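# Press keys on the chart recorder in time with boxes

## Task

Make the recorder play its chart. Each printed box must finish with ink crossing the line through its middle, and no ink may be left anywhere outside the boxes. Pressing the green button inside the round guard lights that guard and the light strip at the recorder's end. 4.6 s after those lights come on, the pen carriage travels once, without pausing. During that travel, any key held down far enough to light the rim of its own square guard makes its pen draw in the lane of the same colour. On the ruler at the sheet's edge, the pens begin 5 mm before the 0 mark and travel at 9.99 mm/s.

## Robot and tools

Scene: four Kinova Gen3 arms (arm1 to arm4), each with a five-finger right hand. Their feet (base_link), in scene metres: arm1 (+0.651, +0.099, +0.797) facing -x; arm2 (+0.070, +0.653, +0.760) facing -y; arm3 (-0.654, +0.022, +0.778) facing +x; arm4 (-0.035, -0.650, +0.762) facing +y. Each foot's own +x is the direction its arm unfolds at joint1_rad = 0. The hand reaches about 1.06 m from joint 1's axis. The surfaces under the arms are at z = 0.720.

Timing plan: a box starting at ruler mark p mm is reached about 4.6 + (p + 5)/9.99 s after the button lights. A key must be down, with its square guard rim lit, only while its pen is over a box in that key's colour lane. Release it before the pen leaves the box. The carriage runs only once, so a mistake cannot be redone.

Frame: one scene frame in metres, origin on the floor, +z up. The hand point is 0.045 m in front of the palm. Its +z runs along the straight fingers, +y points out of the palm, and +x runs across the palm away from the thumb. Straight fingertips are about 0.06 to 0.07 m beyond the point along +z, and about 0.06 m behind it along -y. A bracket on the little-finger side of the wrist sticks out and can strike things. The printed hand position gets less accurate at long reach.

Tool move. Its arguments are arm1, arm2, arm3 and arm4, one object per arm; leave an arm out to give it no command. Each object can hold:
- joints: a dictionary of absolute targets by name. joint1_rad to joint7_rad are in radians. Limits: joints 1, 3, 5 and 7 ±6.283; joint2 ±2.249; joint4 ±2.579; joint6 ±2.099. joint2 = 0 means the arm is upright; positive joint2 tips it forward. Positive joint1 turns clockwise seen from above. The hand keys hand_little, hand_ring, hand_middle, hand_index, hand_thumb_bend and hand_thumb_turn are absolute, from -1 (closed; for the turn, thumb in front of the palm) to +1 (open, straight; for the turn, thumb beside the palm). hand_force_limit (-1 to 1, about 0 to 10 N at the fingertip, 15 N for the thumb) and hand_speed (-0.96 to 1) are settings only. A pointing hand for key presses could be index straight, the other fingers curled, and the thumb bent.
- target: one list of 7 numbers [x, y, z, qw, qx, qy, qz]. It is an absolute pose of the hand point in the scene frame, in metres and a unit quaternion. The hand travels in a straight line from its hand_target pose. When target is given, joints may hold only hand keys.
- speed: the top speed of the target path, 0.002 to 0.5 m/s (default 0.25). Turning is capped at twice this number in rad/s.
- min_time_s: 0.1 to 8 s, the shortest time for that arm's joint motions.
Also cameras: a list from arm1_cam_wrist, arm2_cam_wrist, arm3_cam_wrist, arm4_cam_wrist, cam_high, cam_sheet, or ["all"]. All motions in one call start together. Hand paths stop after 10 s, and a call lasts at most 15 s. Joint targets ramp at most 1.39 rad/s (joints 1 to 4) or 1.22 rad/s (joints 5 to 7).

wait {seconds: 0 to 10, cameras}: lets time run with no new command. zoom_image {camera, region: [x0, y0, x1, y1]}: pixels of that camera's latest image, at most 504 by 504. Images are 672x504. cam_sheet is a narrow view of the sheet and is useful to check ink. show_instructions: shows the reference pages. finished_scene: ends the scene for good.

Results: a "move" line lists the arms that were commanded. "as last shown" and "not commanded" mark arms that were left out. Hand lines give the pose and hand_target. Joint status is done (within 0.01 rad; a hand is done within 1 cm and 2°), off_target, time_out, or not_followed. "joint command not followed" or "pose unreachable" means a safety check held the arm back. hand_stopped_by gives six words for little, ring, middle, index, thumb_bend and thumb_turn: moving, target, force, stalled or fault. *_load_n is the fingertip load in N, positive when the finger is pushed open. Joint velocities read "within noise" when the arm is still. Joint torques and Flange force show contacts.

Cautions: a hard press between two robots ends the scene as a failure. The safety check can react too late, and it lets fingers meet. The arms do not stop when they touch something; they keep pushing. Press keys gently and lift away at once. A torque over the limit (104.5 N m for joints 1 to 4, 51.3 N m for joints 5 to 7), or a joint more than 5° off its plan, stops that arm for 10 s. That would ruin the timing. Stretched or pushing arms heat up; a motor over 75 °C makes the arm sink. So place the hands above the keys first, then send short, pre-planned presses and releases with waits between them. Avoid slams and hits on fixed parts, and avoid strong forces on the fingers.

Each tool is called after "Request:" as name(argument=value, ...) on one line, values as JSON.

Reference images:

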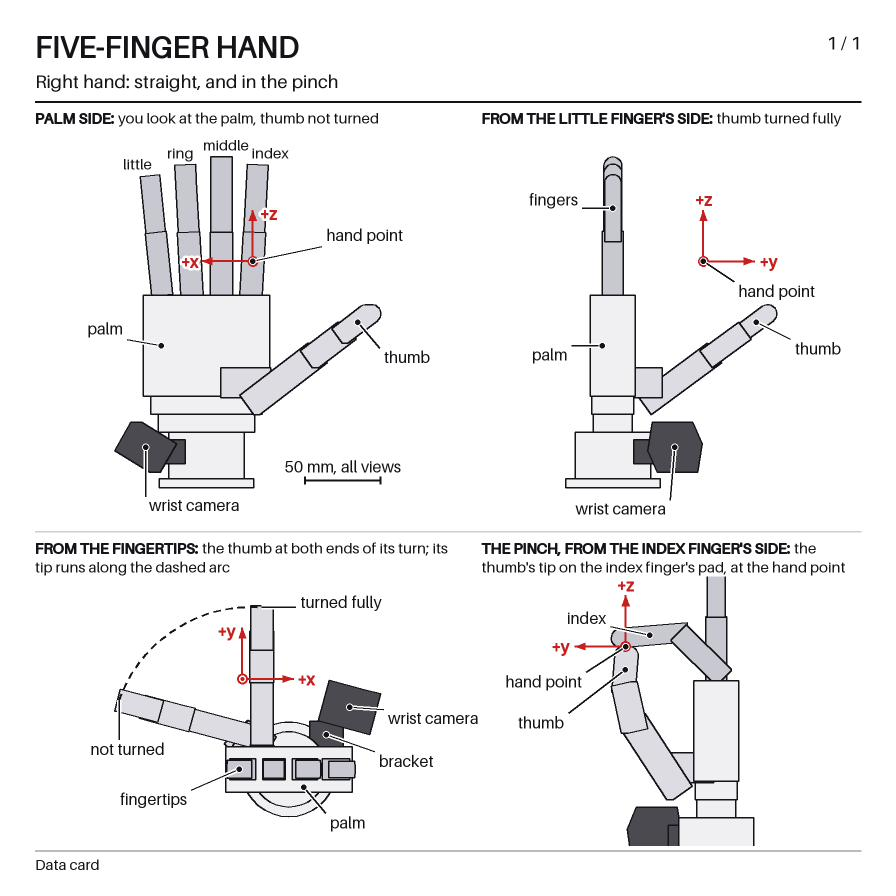

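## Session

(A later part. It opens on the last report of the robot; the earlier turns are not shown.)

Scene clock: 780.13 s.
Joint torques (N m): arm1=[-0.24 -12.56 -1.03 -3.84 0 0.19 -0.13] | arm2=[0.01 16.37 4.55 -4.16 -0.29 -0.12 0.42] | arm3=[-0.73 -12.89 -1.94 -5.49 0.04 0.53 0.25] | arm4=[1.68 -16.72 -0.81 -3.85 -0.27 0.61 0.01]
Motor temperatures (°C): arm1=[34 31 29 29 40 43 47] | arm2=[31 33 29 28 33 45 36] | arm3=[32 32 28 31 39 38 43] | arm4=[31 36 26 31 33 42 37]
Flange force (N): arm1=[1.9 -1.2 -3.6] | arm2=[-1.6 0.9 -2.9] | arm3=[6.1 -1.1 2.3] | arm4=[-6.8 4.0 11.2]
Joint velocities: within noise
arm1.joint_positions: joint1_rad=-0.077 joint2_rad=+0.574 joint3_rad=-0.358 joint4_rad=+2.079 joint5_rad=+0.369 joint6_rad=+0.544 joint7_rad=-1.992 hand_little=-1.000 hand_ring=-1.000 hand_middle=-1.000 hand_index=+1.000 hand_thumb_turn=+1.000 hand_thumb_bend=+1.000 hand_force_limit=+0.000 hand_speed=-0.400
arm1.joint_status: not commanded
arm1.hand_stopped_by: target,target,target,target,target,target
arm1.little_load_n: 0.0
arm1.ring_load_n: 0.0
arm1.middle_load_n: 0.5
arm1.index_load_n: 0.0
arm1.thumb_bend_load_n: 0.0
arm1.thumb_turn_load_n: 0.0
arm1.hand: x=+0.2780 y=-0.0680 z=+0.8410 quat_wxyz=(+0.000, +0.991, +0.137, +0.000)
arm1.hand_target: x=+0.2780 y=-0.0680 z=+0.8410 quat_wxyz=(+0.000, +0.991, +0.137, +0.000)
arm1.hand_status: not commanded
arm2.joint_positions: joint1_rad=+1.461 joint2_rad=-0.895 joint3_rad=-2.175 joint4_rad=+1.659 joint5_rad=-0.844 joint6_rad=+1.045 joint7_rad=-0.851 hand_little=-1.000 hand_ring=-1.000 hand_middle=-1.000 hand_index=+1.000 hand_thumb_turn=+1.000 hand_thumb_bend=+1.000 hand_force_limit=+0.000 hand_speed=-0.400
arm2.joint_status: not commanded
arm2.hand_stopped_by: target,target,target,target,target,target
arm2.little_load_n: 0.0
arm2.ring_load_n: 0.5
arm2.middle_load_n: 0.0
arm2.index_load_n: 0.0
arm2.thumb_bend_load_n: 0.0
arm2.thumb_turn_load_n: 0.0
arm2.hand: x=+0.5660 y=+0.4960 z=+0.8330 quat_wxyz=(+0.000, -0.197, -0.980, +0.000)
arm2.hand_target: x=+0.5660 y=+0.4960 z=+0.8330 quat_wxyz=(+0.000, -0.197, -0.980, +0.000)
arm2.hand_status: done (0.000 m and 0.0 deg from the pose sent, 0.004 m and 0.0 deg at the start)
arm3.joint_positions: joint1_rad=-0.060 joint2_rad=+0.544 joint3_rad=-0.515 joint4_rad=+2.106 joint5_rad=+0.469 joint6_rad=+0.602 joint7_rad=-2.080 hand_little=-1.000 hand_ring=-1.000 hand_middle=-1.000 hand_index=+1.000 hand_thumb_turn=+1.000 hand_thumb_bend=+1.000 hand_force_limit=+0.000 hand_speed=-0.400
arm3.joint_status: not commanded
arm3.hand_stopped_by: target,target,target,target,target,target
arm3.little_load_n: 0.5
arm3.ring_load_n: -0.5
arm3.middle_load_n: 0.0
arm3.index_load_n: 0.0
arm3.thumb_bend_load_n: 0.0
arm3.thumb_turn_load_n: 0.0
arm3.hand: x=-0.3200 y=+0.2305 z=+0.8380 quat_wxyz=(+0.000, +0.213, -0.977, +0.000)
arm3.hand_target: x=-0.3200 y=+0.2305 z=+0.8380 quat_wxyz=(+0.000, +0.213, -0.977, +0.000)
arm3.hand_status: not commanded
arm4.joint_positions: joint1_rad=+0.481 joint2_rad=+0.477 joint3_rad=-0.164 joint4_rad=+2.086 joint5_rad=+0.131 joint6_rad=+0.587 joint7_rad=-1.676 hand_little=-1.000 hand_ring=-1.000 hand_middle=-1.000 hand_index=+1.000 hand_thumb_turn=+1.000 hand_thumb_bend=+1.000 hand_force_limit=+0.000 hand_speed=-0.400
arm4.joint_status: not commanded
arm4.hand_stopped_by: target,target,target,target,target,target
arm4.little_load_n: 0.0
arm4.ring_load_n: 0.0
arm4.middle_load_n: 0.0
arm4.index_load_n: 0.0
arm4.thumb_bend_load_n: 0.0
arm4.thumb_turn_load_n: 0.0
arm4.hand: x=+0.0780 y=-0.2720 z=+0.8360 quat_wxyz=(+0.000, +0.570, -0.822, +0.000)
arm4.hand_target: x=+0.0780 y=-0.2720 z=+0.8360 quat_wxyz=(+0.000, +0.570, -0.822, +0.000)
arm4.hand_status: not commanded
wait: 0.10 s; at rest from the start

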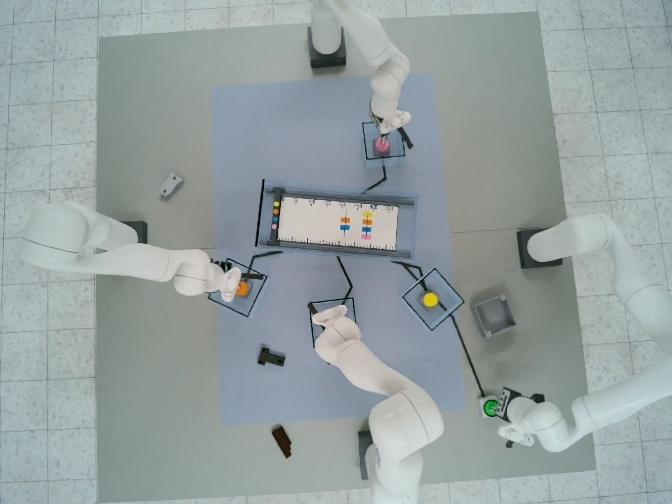

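Request:
move(arm2={"target": [0.566, 0.496, 0.8303, 0, 0.1968, 0.9804, 0], "speed": 0.05}, cameras=["cam_high"])

Request:
move(arm2={"target": [0.566, 0.496, 0.90, 0, 0.1968, 0.9804, 0], "speed": 0.15})

Request:
move(arm2={"target": [0.268, 0.301, 0.90, 0, 0.6101, 0.7923, 0], "speed": 0.25}, cameras=["cam_sheet"])

Request:
move(arm2={"target": [0.268, 0.301, 0.8365, 0, 0.6101, 0.7923, 0], "speed": 0.15})

Request:
wait(seconds=10, cameras=["cam_sheet"])

Request:
wait(seconds=10)

Request:
wait(seconds=0.3)

Request:
move(arm1={"target": [0.278, -0.068, 0.829, 0, 0.9905, 0.1374, 0], "speed": 0.05}, arm4={"target": [0.078, -0.272, 0.8241, 0, -0.5700, 0.8216, 0], "speed": 0.05}, cameras=["cam_sheet"])

Request:
wait(seconds=0.9, cameras=["cam_sheet"])

Request:
move(arm1={"target": [0.278, -0.068, 0.841, 0, 0.9905, 0.1374, 0], "speed": 0.05}, arm4={"target": [0.078, -0.272, 0.836, 0, -0.5700, 0.8216, 0], "speed": 0.05}, cameras=["cam_sheet"])

Request:
wait(seconds=4.11)

Request:
move(arm1={"target": [0.278, -0.068, 0.829, 0, 0.9905, 0.1374, 0], "speed": 0.05}, arm4={"target": [0.078, -0.272, 0.8241, 0, -0.5700, 0.8216, 0], "speed": 0.05}, arm2={"target": [0.268, 0.301, 0.824, 0, 0.6101, 0.7923, 0], "speed": 0.05}, arm3={"target": [-0.320, 0.2305, 0.8267, 0, -0.2130, 0.9770, 0], "speed": 0.05}, cameras=["cam_sheet"])

Request:
wait(seconds=0.9)

Request:
move(arm1={"target": [0.278, -0.068, 0.841, 0, 0.9905, 0.1374, 0], "speed": 0.05}, arm4={"target": [0.078, -0.272, 0.836, 0, -0.5700, 0.8216, 0], "speed": 0.05}, arm2={"target": [0.268, 0.301, 0.8365, 0, 0.6101, 0.7923, 0], "speed": 0.05}, arm3={"target": [-0.320, 0.2305, 0.838, 0, -0.2130, 0.9770, 0], "speed": 0.05}, cameras=["cam_sheet", "cam_high"])

Scene clock: 829.53 s.
Joint torques (N m): arm1=[-0.24 -12.6 -1.06 -3.83 0.01 0.21 -0.13] | arm2=[0.06 15.62 4.15 -4 -0.33 -0.14 0.42] | arm3=[-0.78 -12.89 -1.92 -5.47 0.03 0.5 0.22] | arm4=[1.61 -16.63 -0.81 -3.82 -0.25 0.54 0.03]
Motor temperatures (°C): arm1=[34 32 29 29 40 43 47] | arm2=[31 33 29 28 33 45 36] | arm3=[32 32 28 31 39 38 43] | arm4=[31 36 26 31 33 41 37]
Flange force (N): arm1=[1.9 -1.2 -3.5] | arm2=[-0.8 1.1 -4.7] | arm3=[6.0 -1.3 2.1] | arm4=[-6.8 3.9 10.7]
move: arm2 done
Joint velocities: within noise
arm1, arm3, arm4: as last shown
arm1.ring_load_n: 0.5
arm1.middle_load_n: 0.0
arm1.index_load_n: -0.5
arm2.joint_positions: joint1_rad=+1.463 joint2_rad=-0.899 joint3_rad=-2.179 joint4_rad=+1.661 joint5_rad=-0.848 joint6_rad=+1.040 joint7_rad=-0.848 hand_little=-1.000 hand_ring=-1.000 hand_middle=-1.000 hand_index=+1.000 hand_thumb_turn=+1.000 hand_thumb_bend=+1.000 hand_force_limit=+0.000 hand_speed=-0.400
arm2.joint_status: not commanded
arm2.hand_stopped_by: target,target,target,target,target,target
arm2.little_load_n: 0.0
arm2.ring_load_n: 0.0
arm2.middle_load_n: 0.0
arm2.index_load_n: 0.0
arm2.thumb_bend_load_n: 0.0
arm2.thumb_turn_load_n: 0.0
arm2.hand: x=+0.5660 y=+0.4960 z=+0.8303 quat_wxyz=(+0.000, -0.197, -0.980, +0.000)
arm2.hand_target: x=+0.5660 y=+0.4960 z=+0.8303 quat_wxyz=(+0.000, -0.197, -0.980, +0.000)
arm2.hand_status: done (0.000 m and 0.0 deg from the pose sent, 0.003 m and 0.0 deg at the start)
arm3.little_load_n: 0.0
arm3.ring_load_n: 0.0

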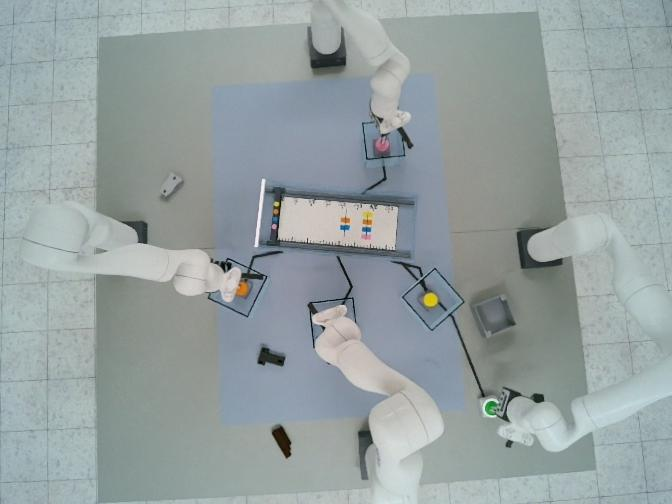

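Scene clock: 830.53 s.
Joint torques (N m): arm1=[-0.23 -12.6 -1.06 -3.85 0.01 0.21 -0.1] | arm2=[0.14 17.76 5.44 -5.67 -0.08 0.16 0.44] | arm3=[-0.68 -12.94 -1.94 -5.49 0.03 0.52 0.2] | arm4=[1.69 -16.7 -0.87 -3.87 -0.24 0.54 0.01]
Motor temperatures (°C): arm1=[34 32 29 29 40 43 47] | arm2=[31 33 29 28 33 45 36] | arm3=[32 32 28 31 39 38 43] | arm4=[31 36 26 31 33 41 37]
Flange force (N): arm1=[2.0 -1.1 -3.4] | arm2=[-1.9 1.2 2.7] | arm3=[6.0 -1.1 2.4] | arm4=[-6.8 4.1 11.0]
move: arm2 done
Joint velocities: within noise
arm1, arm3, arm4: as last shown
arm1.little_load_n: 0.5
arm1.ring_load_n: 0.0
arm1.index_load_n: 0.0
arm2.joint_positions: joint1_rad=+1.429 joint2_rad=-0.805 joint3_rad=-2.098 joint4_rad=+1.585 joint5_rad=-0.746 joint6_rad=+1.182 joint7_rad=-0.924 hand_little=-1.000 hand_ring=-1.000 hand_middle=-1.000 hand_index=+1.000 hand_thumb_turn=+1.000 hand_thumb_bend=+1.000 hand_force_limit=+0.000 hand_speed=-0.400
arm2.joint_status: not commanded
arm2.hand_stopped_by: target,target,target,target,target,target
arm2.little_load_n: 0.0
arm2.ring_load_n: 0.0
arm2.middle_load_n: 0.0
arm2.index_load_n: 0.0
arm2.thumb_bend_load_n: 0.0
arm2.thumb_turn_load_n: 0.0
arm2.hand: x=+0.5660 y=+0.4960 z=+0.9000 quat_wxyz=(+0.000, -0.197, -0.980, +0.000)
arm2.hand_target: x=+0.5660 y=+0.4960 z=+0.9000 quat_wxyz=(+0.000, -0.197, -0.980, +0.000)
arm2.hand_status: done (0.000 m and 0.0 deg from the pose sent, 0.070 m and 0.0 deg at the start)
pictures: none

Scene clock: 832.93 s.
Joint torques (N m): arm1=[-0.26 -12.59 -1.1 -3.88 -0.02 0.18 -0.14] | arm2=[0.21 13.21 4.93 -5.06 -0.07 0.13 0.42] | arm3=[-0.68 -12.9 -1.94 -5.48 0.05 0.52 0.22] | arm4=[1.66 -16.66 -0.87 -3.88 -0.26 0.61 0.02]
Motor temperatures (°C): arm1=[34 32 29 29 40 43 47] | arm2=[31 33 29 28 33 45 36] | arm3=[32 32 28 31 39 38 43] | arm4=[31 36 26 31 33 41 37]
Flange force (N): arm1=[2.0 -1.3 -3.5] | arm2=[-2.4 2.0 2.8] | arm3=[6.0 -1.0 2.3] | arm4=[-6.6 4.0 11.2]
move: arm2 done
Joint velocities: within noise
arm1, arm3, arm4: as last shown
arm1.little_load_n: 0.0
arm1.thumb_turn_load_n: -0.5
arm2.joint_positions: joint1_rad=+1.964 joint2_rad=-0.695 joint3_rad=-1.866 joint4_rad=+1.992 joint5_rad=-0.787 joint6_rad=+1.070 joint7_rad=-0.863 hand_little=-1.000 hand_ring=-1.000 hand_middle=-1.000 hand_index=+1.000 hand_thumb_turn=+1.000 hand_thumb_bend=+1.000 hand_force_limit=+0.000 hand_speed=-0.400
arm2.joint_status: not commanded
arm2.hand_stopped_by: target,target,target,target,target,target
arm2.little_load_n: 0.0
arm2.ring_load_n: 0.0
arm2.middle_load_n: 0.5
arm2.index_load_n: 0.0
arm2.thumb_bend_load_n: 0.0
arm2.thumb_turn_load_n: 0.0
arm2.hand: x=+0.2680 y=+0.3010 z=+0.9000 quat_wxyz=(+0.000, -0.610, -0.792, +0.000)
arm2.hand_target: x=+0.2680 y=+0.3010 z=+0.9000 quat_wxyz=(+0.000, -0.610, -0.792, +0.000)
arm2.hand_status: done (0.000 m and 0.0 deg from the pose sent, 0.356 m and 52.5 deg at the start)
arm4.thumb_bend_load_n: -0.5

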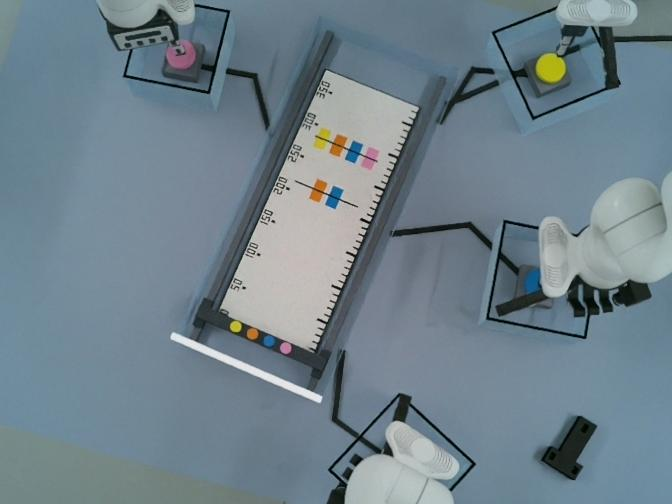

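Scene clock: 833.90 s.
Joint torques (N m): arm1=[-0.23 -12.56 -1.08 -3.86 -0.01 0.19 -0.13] | arm2=[0.21 14.37 5.1 -3.71 -0.09 0.08 0.38] | arm3=[-0.73 -12.92 -1.94 -5.46 0.01 0.51 0.24] | arm4=[1.69 -16.7 -0.85 -3.83 -0.24 0.59 -0.02]
Motor temperatures (°C): arm1=[34 32 29 29 40 43 47] | arm2=[31 33 29 28 33 45 36] | arm3=[32 32 28 31 39 38 43] | arm4=[31 36 26 31 33 41 37]
Flange force (N): arm1=[2.0 -1.2 -3.5] | arm2=[-2.9 1.8 3.1] | arm3=[5.9 -1.1 2.3] | arm4=[-6.9 4.0 11.1]
move: arm2 done
Joint velocities: within noise
arm1, arm3, arm4: as last shown
arm1.thumb_turn_load_n: 0.0
arm2.joint_positions: joint1_rad=+2.054 joint2_rad=-0.789 joint3_rad=-2.008 joint4_rad=+2.072 joint5_rad=-0.948 joint6_rad=+0.930 joint7_rad=-0.738 hand_little=-1.000 hand_ring=-1.000 hand_middle=-1.000 hand_index=+1.000 hand_thumb_turn=+1.000 hand_thumb_bend=+1.000 hand_force_limit=+0.000 hand_speed=-0.400
arm2.joint_status: not commanded
arm2.hand_stopped_by: target,target,target,target,target,target
arm2.little_load_n: 0.0
arm2.ring_load_n: 0.0
arm2.middle_load_n: 0.0
arm2.index_load_n: 0.0
arm2.thumb_bend_load_n: 0.0
arm2.thumb_turn_load_n: 0.0
arm2.hand: x=+0.2680 y=+0.3010 z=+0.8365 quat_wxyz=(+0.000, -0.610, -0.792, +0.000)
arm2.hand_target: x=+0.2680 y=+0.3010 z=+0.8365 quat_wxyz=(+0.000, -0.610, -0.792, +0.000)
arm2.hand_status: done (0.000 m and 0.0 deg from the pose sent, 0.064 m and 0.0 deg at the start)
arm3.ring_load_n: 0.5
arm4.thumb_bend_load_n: 0.0
pictures: none

Scene clock: 843.90 s.
Joint torques (N m): arm1=[-0.22 -12.61 -1.09 -3.87 0 0.21 -0.11] | arm2=[0.22 14.35 5.04 -3.84 -0.04 0.12 0.44] | arm3=[-0.72 -12.91 -1.93 -5.5 0.01 0.52 0.24] | arm4=[1.69 -16.65 -0.85 -3.81 -0.27 0.61 0.05]
Motor temperatures (°C): arm1=[34 32 29 29 40 43 47] | arm2=[31 33 29 28 33 45 36] | arm3=[32 32 28 31 39 38 43] | arm4=[31 36 26 31 33 41 37]
Flange force (N): arm1=[2.0 -1.1 -3.3] | arm2=[-2.4 1.9 3.1] | arm3=[6.1 -1.1 2.4] | arm4=[-6.8 4.2 11.1]
Joint velocities: within noise
arm1.joint_positions: joint1_rad=-0.077 joint2_rad=+0.574 joint3_rad=-0.358 joint4_rad=+2.079 joint5_rad=+0.369 joint6_rad=+0.544 joint7_rad=-1.992 hand_little=-1.000 hand_ring=-1.000 hand_middle=-1.000 hand_index=+1.000 hand_thumb_turn=+1.000 hand_thumb_bend=+1.000 hand_force_limit=+0.000 hand_speed=-0.400
arm1.joint_status: not commanded
arm1.hand_stopped_by: target,target,target,target,target,target
arm1.little_load_n: 0.0
arm1.ring_load_n: 0.0
arm1.middle_load_n: 0.0
arm1.index_load_n: 0.0
arm1.thumb_bend_load_n: -0.5
arm1.thumb_turn_load_n: 0.0
arm1.hand: x=+0.2780 y=-0.0680 z=+0.8410 quat_wxyz=(+0.000, +0.991, +0.137, +0.000)
arm1.hand_target: x=+0.2780 y=-0.0680 z=+0.8410 quat_wxyz=(+0.000, +0.991, +0.137, +0.000)
arm1.hand_status: not commanded
arm2.joint_positions: joint1_rad=+2.054 joint2_rad=-0.789 joint3_rad=-2.008 joint4_rad=+2.072 joint5_rad=-0.948 joint6_rad=+0.930 joint7_rad=-0.738 hand_little=-1.000 hand_ring=-1.000 hand_middle=-1.000 hand_index=+1.000 hand_thumb_turn=+1.000 hand_thumb_bend=+1.000 hand_force_limit=+0.000 hand_speed=-0.400
arm2.joint_status: not commanded
arm2.hand_stopped_by: target,target,target,target,target,target
arm2.little_load_n: 0.0
arm2.ring_load_n: 0.0
arm2.middle_load_n: 0.0
arm2.index_load_n: 0.0
arm2.thumb_bend_load_n: 0.0
arm2.thumb_turn_load_n: 0.0
arm2.hand: x=+0.2680 y=+0.3010 z=+0.8365 quat_wxyz=(+0.000, -0.610, -0.792, +0.000)
arm2.hand_target: x=+0.2680 y=+0.3010 z=+0.8365 quat_wxyz=(+0.000, -0.610, -0.792, +0.000)
arm2.hand_status: done (0.000 m and 0.0 deg from the pose sent, 0.064 m and 0.0 deg at the start)
arm3.joint_positions: joint1_rad=-0.060 joint2_rad=+0.544 joint3_rad=-0.515 joint4_rad=+2.106 joint5_rad=+0.469 joint6_rad=+0.602 joint7_rad=-2.080 hand_little=-1.000 hand_ring=-1.000 hand_middle=-1.000 hand_index=+1.000 hand_thumb_turn=+1.000 hand_thumb_bend=+1.000 hand_force_limit=+0.000 hand_speed=-0.400
arm3.joint_status: not commanded
arm3.hand_stopped_by: target,target,target,target,target,target
arm3.little_load_n: 0.0
arm3.ring_load_n: 0.0
arm3.middle_load_n: 0.0
arm3.index_load_n: 0.0
arm3.thumb_bend_load_n: 0.0
arm3.thumb_turn_load_n: 0.0
arm3.hand: x=-0.3200 y=+0.2305 z=+0.8380 quat_wxyz=(+0.000, +0.213, -0.977, +0.000)
arm3.hand_target: x=-0.3200 y=+0.2305 z=+0.8380 quat_wxyz=(+0.000, +0.213, -0.977, +0.000)
arm3.hand_status: not commanded
arm4.joint_positions: joint1_rad=+0.481 joint2_rad=+0.477 joint3_rad=-0.164 joint4_rad=+2.086 joint5_rad=+0.131 joint6_rad=+0.587 joint7_rad=-1.676 hand_little=-1.000 hand_ring=-1.000 hand_middle=-1.000 hand_index=+1.000 hand_thumb_turn=+1.000 hand_thumb_bend=+1.000 hand_force_limit=+0.000 hand_speed=-0.400
arm4.joint_status: not commanded
arm4.hand_stopped_by: target,target,target,target,target,target
arm4.little_load_n: 0.0
arm4.ring_load_n: 0.0
arm4.middle_load_n: 0.0
arm4.index_load_n: 0.0
arm4.thumb_bend_load_n: 0.0
arm4.thumb_turn_load_n: 0.0
arm4.hand: x=+0.0780 y=-0.2720 z=+0.8360 quat_wxyz=(+0.000, +0.570, -0.822, +0.000)
arm4.hand_target: x=+0.0780 y=-0.2720 z=+0.8360 quat_wxyz=(+0.000, +0.570, -0.822, +0.000)
arm4.hand_status: not commanded
wait: 10.00 s; at rest by 0.27 s

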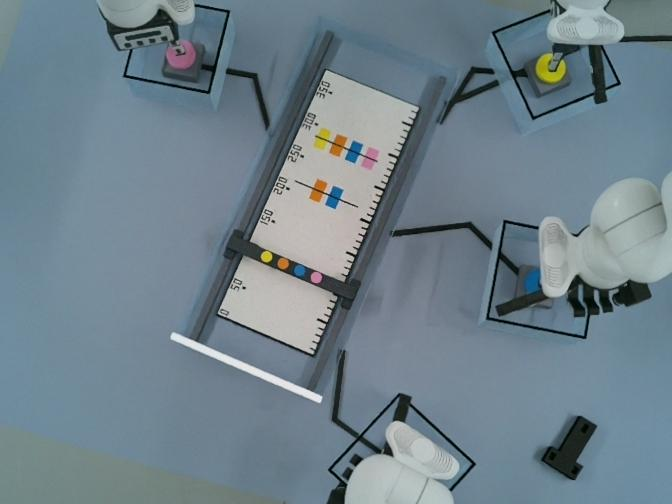

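Scene clock: 853.90 s.
Joint torques (N m): arm1=[-0.24 -12.56 -1.04 -3.86 0.01 0.19 -0.12] | arm2=[0.2 14.27 4.99 -3.74 -0.13 0.15 0.4] | arm3=[-0.7 -12.92 -1.93 -5.5 0 0.51 0.24] | arm4=[1.74 -16.7 -0.93 -3.85 -0.25 0.63 0.03]
Motor temperatures (°C): arm1=[34 32 29 29 40 43 47] | arm2=[31 33 29 28 33 45 36] | arm3=[32 32 28 31 39 38 43] | arm4=[31 36 26 31 33 41 37]
Flange force (N): arm1=[2.0 -1.2 -3.6] | arm2=[-2.6 1.7 2.7] | arm3=[6.0 -1.0 2.4] | arm4=[-6.8 4.3 11.4]
Joint velocities: within noise
arm1.joint_positions: joint1_rad=-0.077 joint2_rad=+0.574 joint3_rad=-0.358 joint4_rad=+2.079 joint5_rad=+0.369 joint6_rad=+0.544 joint7_rad=-1.992 hand_little=-1.000 hand_ring=-1.000 hand_middle=-1.000 hand_index=+1.000 hand_thumb_turn=+1.000 hand_thumb_bend=+1.000 hand_force_limit=+0.000 hand_speed=-0.400
arm1.joint_status: not commanded
arm1.hand_stopped_by: target,target,target,target,target,target
arm1.little_load_n: 0.0
arm1.ring_load_n: 0.5
arm1.middle_load_n: 0.0
arm1.index_load_n: 0.0
arm1.thumb_bend_load_n: 0.0
arm1.thumb_turn_load_n: 0.0
arm1.hand: x=+0.2780 y=-0.0680 z=+0.8410 quat_wxyz=(+0.000, +0.991, +0.137, +0.000)
arm1.hand_target: x=+0.2780 y=-0.0680 z=+0.8410 quat_wxyz=(+0.000, +0.991, +0.137, +0.000)
arm1.hand_status: not commanded
arm2.joint_positions: joint1_rad=+2.054 joint2_rad=-0.789 joint3_rad=-2.008 joint4_rad=+2.072 joint5_rad=-0.948 joint6_rad=+0.930 joint7_rad=-0.738 hand_little=-1.000 hand_ring=-1.000 hand_middle=-1.000 hand_index=+1.000 hand_thumb_turn=+1.000 hand_thumb_bend=+1.000 hand_force_limit=+0.000 hand_speed=-0.400
arm2.joint_status: not commanded
arm2.hand_stopped_by: target,target,target,target,target,target
arm2.little_load_n: 0.0
arm2.ring_load_n: 0.0
arm2.middle_load_n: 0.0
arm2.index_load_n: 0.0
arm2.thumb_bend_load_n: 0.0
arm2.thumb_turn_load_n: -0.5
arm2.hand: x=+0.2680 y=+0.3010 z=+0.8365 quat_wxyz=(+0.000, -0.610, -0.792, +0.000)
arm2.hand_target: x=+0.2680 y=+0.3010 z=+0.8365 quat_wxyz=(+0.000, -0.610, -0.792, +0.000)
arm2.hand_status: done (0.000 m and 0.0 deg from the pose sent, 0.064 m and 0.0 deg at the start)
arm3.joint_positions: joint1_rad=-0.060 joint2_rad=+0.544 joint3_rad=-0.515 joint4_rad=+2.106 joint5_rad=+0.469 joint6_rad=+0.602 joint7_rad=-2.080 hand_little=-1.000 hand_ring=-1.000 hand_middle=-1.000 hand_index=+1.000 hand_thumb_turn=+1.000 hand_thumb_bend=+1.000 hand_force_limit=+0.000 hand_speed=-0.400
arm3.joint_status: not commanded
arm3.hand_stopped_by: target,target,target,target,target,target
arm3.little_load_n: 0.0
arm3.ring_load_n: 0.0
arm3.middle_load_n: 0.0
arm3.index_load_n: 0.0
arm3.thumb_bend_load_n: -0.5
arm3.thumb_turn_load_n: 0.0
arm3.hand: x=-0.3200 y=+0.2305 z=+0.8380 quat_wxyz=(+0.000, +0.213, -0.977, +0.000)
arm3.hand_target: x=-0.3200 y=+0.2305 z=+0.8380 quat_wxyz=(+0.000, +0.213, -0.977, +0.000)
arm3.hand_status: not commanded
arm4.joint_positions: joint1_rad=+0.481 joint2_rad=+0.477 joint3_rad=-0.164 joint4_rad=+2.086 joint5_rad=+0.131 joint6_rad=+0.587 joint7_rad=-1.676 hand_little=-1.000 hand_ring=-1.000 hand_middle=-1.000 hand_index=+1.000 hand_thumb_turn=+1.000 hand_thumb_bend=+1.000 hand_force_limit=+0.000 hand_speed=-0.400
arm4.joint_status: not commanded
arm4.hand_stopped_by: target,target,target,target,target,target
arm4.little_load_n: 0.0
arm4.ring_load_n: 0.0
arm4.middle_load_n: 0.5
arm4.index_load_n: 0.0
arm4.thumb_bend_load_n: -0.5
arm4.thumb_turn_load_n: 0.0
arm4.hand: x=+0.0780 y=-0.2720 z=+0.8360 quat_wxyz=(+0.000, +0.570, -0.822, +0.000)
arm4.hand_target: x=+0.0780 y=-0.2720 z=+0.8360 quat_wxyz=(+0.000, +0.570, -0.822, +0.000)
arm4.hand_status: not commanded
wait: 10.00 s; at rest by 0.27 s
pictures: none

Scene clock: 854.20 s.
Joint torques (N m): arm1=[-0.25 -12.59 -1.06 -3.89 0.02 0.2 -0.13] | arm2=[0.21 14.3 5 -3.84 -0.07 0.14 0.38] | arm3=[-0.7 -12.95 -1.91 -5.5 0.01 0.54 0.23] | arm4=[1.67 -16.68 -0.87 -3.83 -0.29 0.58 0.03]
Motor temperatures (°C): arm1=[34 32 29 29 40 43 47] | arm2=[31 33 29 28 33 45 36] | arm3=[32 32 28 31 39 38 43] | arm4=[31 36 26 31 33 41 37]
Flange force (N): arm1=[2.1 -1.2 -3.5] | arm2=[-2.3 1.7 3.0] | arm3=[6.1 -1.0 2.5] | arm4=[-6.8 4.1 11.1]
Joint velocities: within noise
arm1.joint_positions: joint1_rad=-0.077 joint2_rad=+0.574 joint3_rad=-0.358 joint4_rad=+2.079 joint5_rad=+0.369 joint6_rad=+0.544 joint7_rad=-1.992 hand_little=-1.000 hand_ring=-1.000 hand_middle=-1.000 hand_index=+1.000 hand_thumb_turn=+1.000 hand_thumb_bend=+1.000 hand_force_limit=+0.000 hand_speed=-0.400
arm1.joint_status: not commanded
arm1.hand_stopped_by: target,target,target,target,target,target
arm1.little_load_n: 0.0
arm1.ring_load_n: 0.0
arm1.middle_load_n: 0.0
arm1.index_load_n: 0.0
arm1.thumb_bend_load_n: 0.0
arm1.thumb_turn_load_n: 0.0
arm1.hand: x=+0.2780 y=-0.0680 z=+0.8410 quat_wxyz=(+0.000, +0.991, +0.137, +0.000)
arm1.hand_target: x=+0.2780 y=-0.0680 z=+0.8410 quat_wxyz=(+0.000, +0.991, +0.137, +0.000)
arm1.hand_status: not commanded
arm2.joint_positions: joint1_rad=+2.054 joint2_rad=-0.789 joint3_rad=-2.008 joint4_rad=+2.072 joint5_rad=-0.948 joint6_rad=+0.930 joint7_rad=-0.738 hand_little=-1.000 hand_ring=-1.000 hand_middle=-1.000 hand_index=+1.000 hand_thumb_turn=+1.000 hand_thumb_bend=+1.000 hand_force_limit=+0.000 hand_speed=-0.400
arm2.joint_status: not commanded
arm2.hand_stopped_by: target,target,target,target,target,target
arm2.little_load_n: 0.0
arm2.ring_load_n: 0.0
arm2.middle_load_n: 0.0
arm2.index_load_n: 0.0
arm2.thumb_bend_load_n: 0.0
arm2.thumb_turn_load_n: 0.0
arm2.hand: x=+0.2680 y=+0.3010 z=+0.8365 quat_wxyz=(+0.000, -0.610, -0.792, +0.000)
arm2.hand_target: x=+0.2680 y=+0.3010 z=+0.8365 quat_wxyz=(+0.000, -0.610, -0.792, +0.000)
arm2.hand_status: done (0.000 m and 0.0 deg from the pose sent, 0.064 m and 0.0 deg at the start)
arm3.joint_positions: joint1_rad=-0.060 joint2_rad=+0.544 joint3_rad=-0.515 joint4_rad=+2.106 joint5_rad=+0.469 joint6_rad=+0.602 joint7_rad=-2.080 hand_little=-1.000 hand_ring=-1.000 hand_middle=-1.000 hand_index=+1.000 hand_thumb_turn=+1.000 hand_thumb_bend=+1.000 hand_force_limit=+0.000 hand_speed=-0.400
arm3.joint_status: not commanded
arm3.hand_stopped_by: target,target,target,target,target,target
arm3.little_load_n: 0.0
arm3.ring_load_n: 0.0
arm3.middle_load_n: 0.0
arm3.index_load_n: 0.0
arm3.thumb_bend_load_n: 0.0
arm3.thumb_turn_load_n: 0.0
arm3.hand: x=-0.3200 y=+0.2305 z=+0.8380 quat_wxyz=(+0.000, +0.213, -0.977, +0.000)
arm3.hand_target: x=-0.3200 y=+0.2305 z=+0.8380 quat_wxyz=(+0.000, +0.213, -0.977, +0.000)
arm3.hand_status: not commanded
arm4.joint_positions: joint1_rad=+0.481 joint2_rad=+0.477 joint3_rad=-0.164 joint4_rad=+2.086 joint5_rad=+0.131 joint6_rad=+0.587 joint7_rad=-1.676 hand_little=-1.000 hand_ring=-1.000 hand_middle=-1.000 hand_index=+1.000 hand_thumb_turn=+1.000 hand_thumb_bend=+1.000 hand_force_limit=+0.000 hand_speed=-0.400
arm4.joint_status: not commanded
arm4.hand_stopped_by: target,target,target,target,target,target
arm4.little_load_n: 0.0
arm4.ring_load_n: 0.0
arm4.middle_load_n: 0.0
arm4.index_load_n: 0.0
arm4.thumb_bend_load_n: 0.0
arm4.thumb_turn_load_n: 0.0
arm4.hand: x=+0.0780 y=-0.2720 z=+0.8360 quat_wxyz=(+0.000, +0.570, -0.822, +0.000)
arm4.hand_target: x=+0.0780 y=-0.2720 z=+0.8360 quat_wxyz=(+0.000, +0.570, -0.822, +0.000)
arm4.hand_status: not commanded
wait: 0.30 s; at rest by 0.27 s
pictures: none

Scene clock: 855.17 s.
Joint torques (N m): arm1=[-0.28 -9.95 -0.72 -3.3 0.08 -0.2 -0.12] | arm2=[0.25 14.37 5 -3.79 -0.03 0.07 0.41] | arm3=[-0.74 -12.88 -1.94 -5.5 0.01 0.52 0.25] | arm4=[1.62 -13.55 -0.76 -3.09 -0.22 0.1 0]
Motor temperatures (°C): arm1=[34 32 29 29 40 43 47] | arm2=[31 33 29 28 33 45 36] | arm3=[32 32 28 31 39 38 43] | arm4=[31 36 26 31 33 41 37]
Flange force (N): arm1=[3.6 -1.3 -12.1] | arm2=[-2.6 2.0 2.9] | arm3=[6.1 -1.1 2.3] | arm4=[-4.0 4.2 1.6]
move: arm1 done; arm4 done
Joint velocities: within noise
arm1.joint_positions: joint1_rad=-0.092 joint2_rad=+0.601 joint3_rad=-0.338 joint4_rad=+2.087 joint5_rad=+0.388 joint6_rad=+0.508 joint7_rad=-2.009 hand_little=-1.000 hand_ring=-1.000 hand_middle=-1.000 hand_index=+1.000 hand_thumb_turn=+1.000 hand_thumb_bend=+1.000 hand_force_limit=+0.000 hand_speed=-0.400
arm1.joint_status: not commanded
arm1.hand_stopped_by: target,target,target,target,target,target
arm1.little_load_n: 0.0
arm1.ring_load_n: 0.0
arm1.middle_load_n: 0.0
arm1.index_load_n: 0.0
arm1.thumb_bend_load_n: 0.0
arm1.thumb_turn_load_n: 0.0
arm1.hand: x=+0.2780 y=-0.0680 z=+0.8290 quat_wxyz=(+0.000, +0.991, +0.137, +0.000)
arm1.hand_target: x=+0.2780 y=-0.0680 z=+0.8290 quat_wxyz=(+0.000, +0.991, +0.137, +0.000)
arm1.hand_status: done (0.000 m and 0.0 deg from the pose sent, 0.012 m and 0.0 deg at the start)
arm2, arm3: as last shown
arm2.index_load_n: 0.5
arm4.joint_positions: joint1_rad=+0.475 joint2_rad=+0.504 joint3_rad=-0.157 joint4_rad=+2.097 joint5_rad=+0.140 joint6_rad=+0.549 joint7_rad=-1.684 hand_little=-1.000 hand_ring=-1.000 hand_middle=-1.000 hand_index=+1.000 hand_thumb_turn=+1.000 hand_thumb_bend=+1.000 hand_force_limit=+0.000 hand_speed=-0.400
arm4.joint_status: not commanded
arm4.hand_stopped_by: target,target,target,target,target,target
arm4.little_load_n: 0.0
arm4.ring_load_n: 0.0
arm4.middle_load_n: 0.0
arm4.index_load_n: 0.0
arm4.thumb_bend_load_n: 0.0
arm4.thumb_turn_load_n: 0.0
arm4.hand: x=+0.0780 y=-0.2720 z=+0.8241 quat_wxyz=(+0.000, +0.570, -0.822, +0.000)
arm4.hand_target: x=+0.0780 y=-0.2720 z=+0.8241 quat_wxyz=(+0.000, +0.570, -0.822, +0.000)
arm4.hand_status: done (0.000 m and 0.0 deg from the pose sent, 0.012 m and 0.0 deg at the start)

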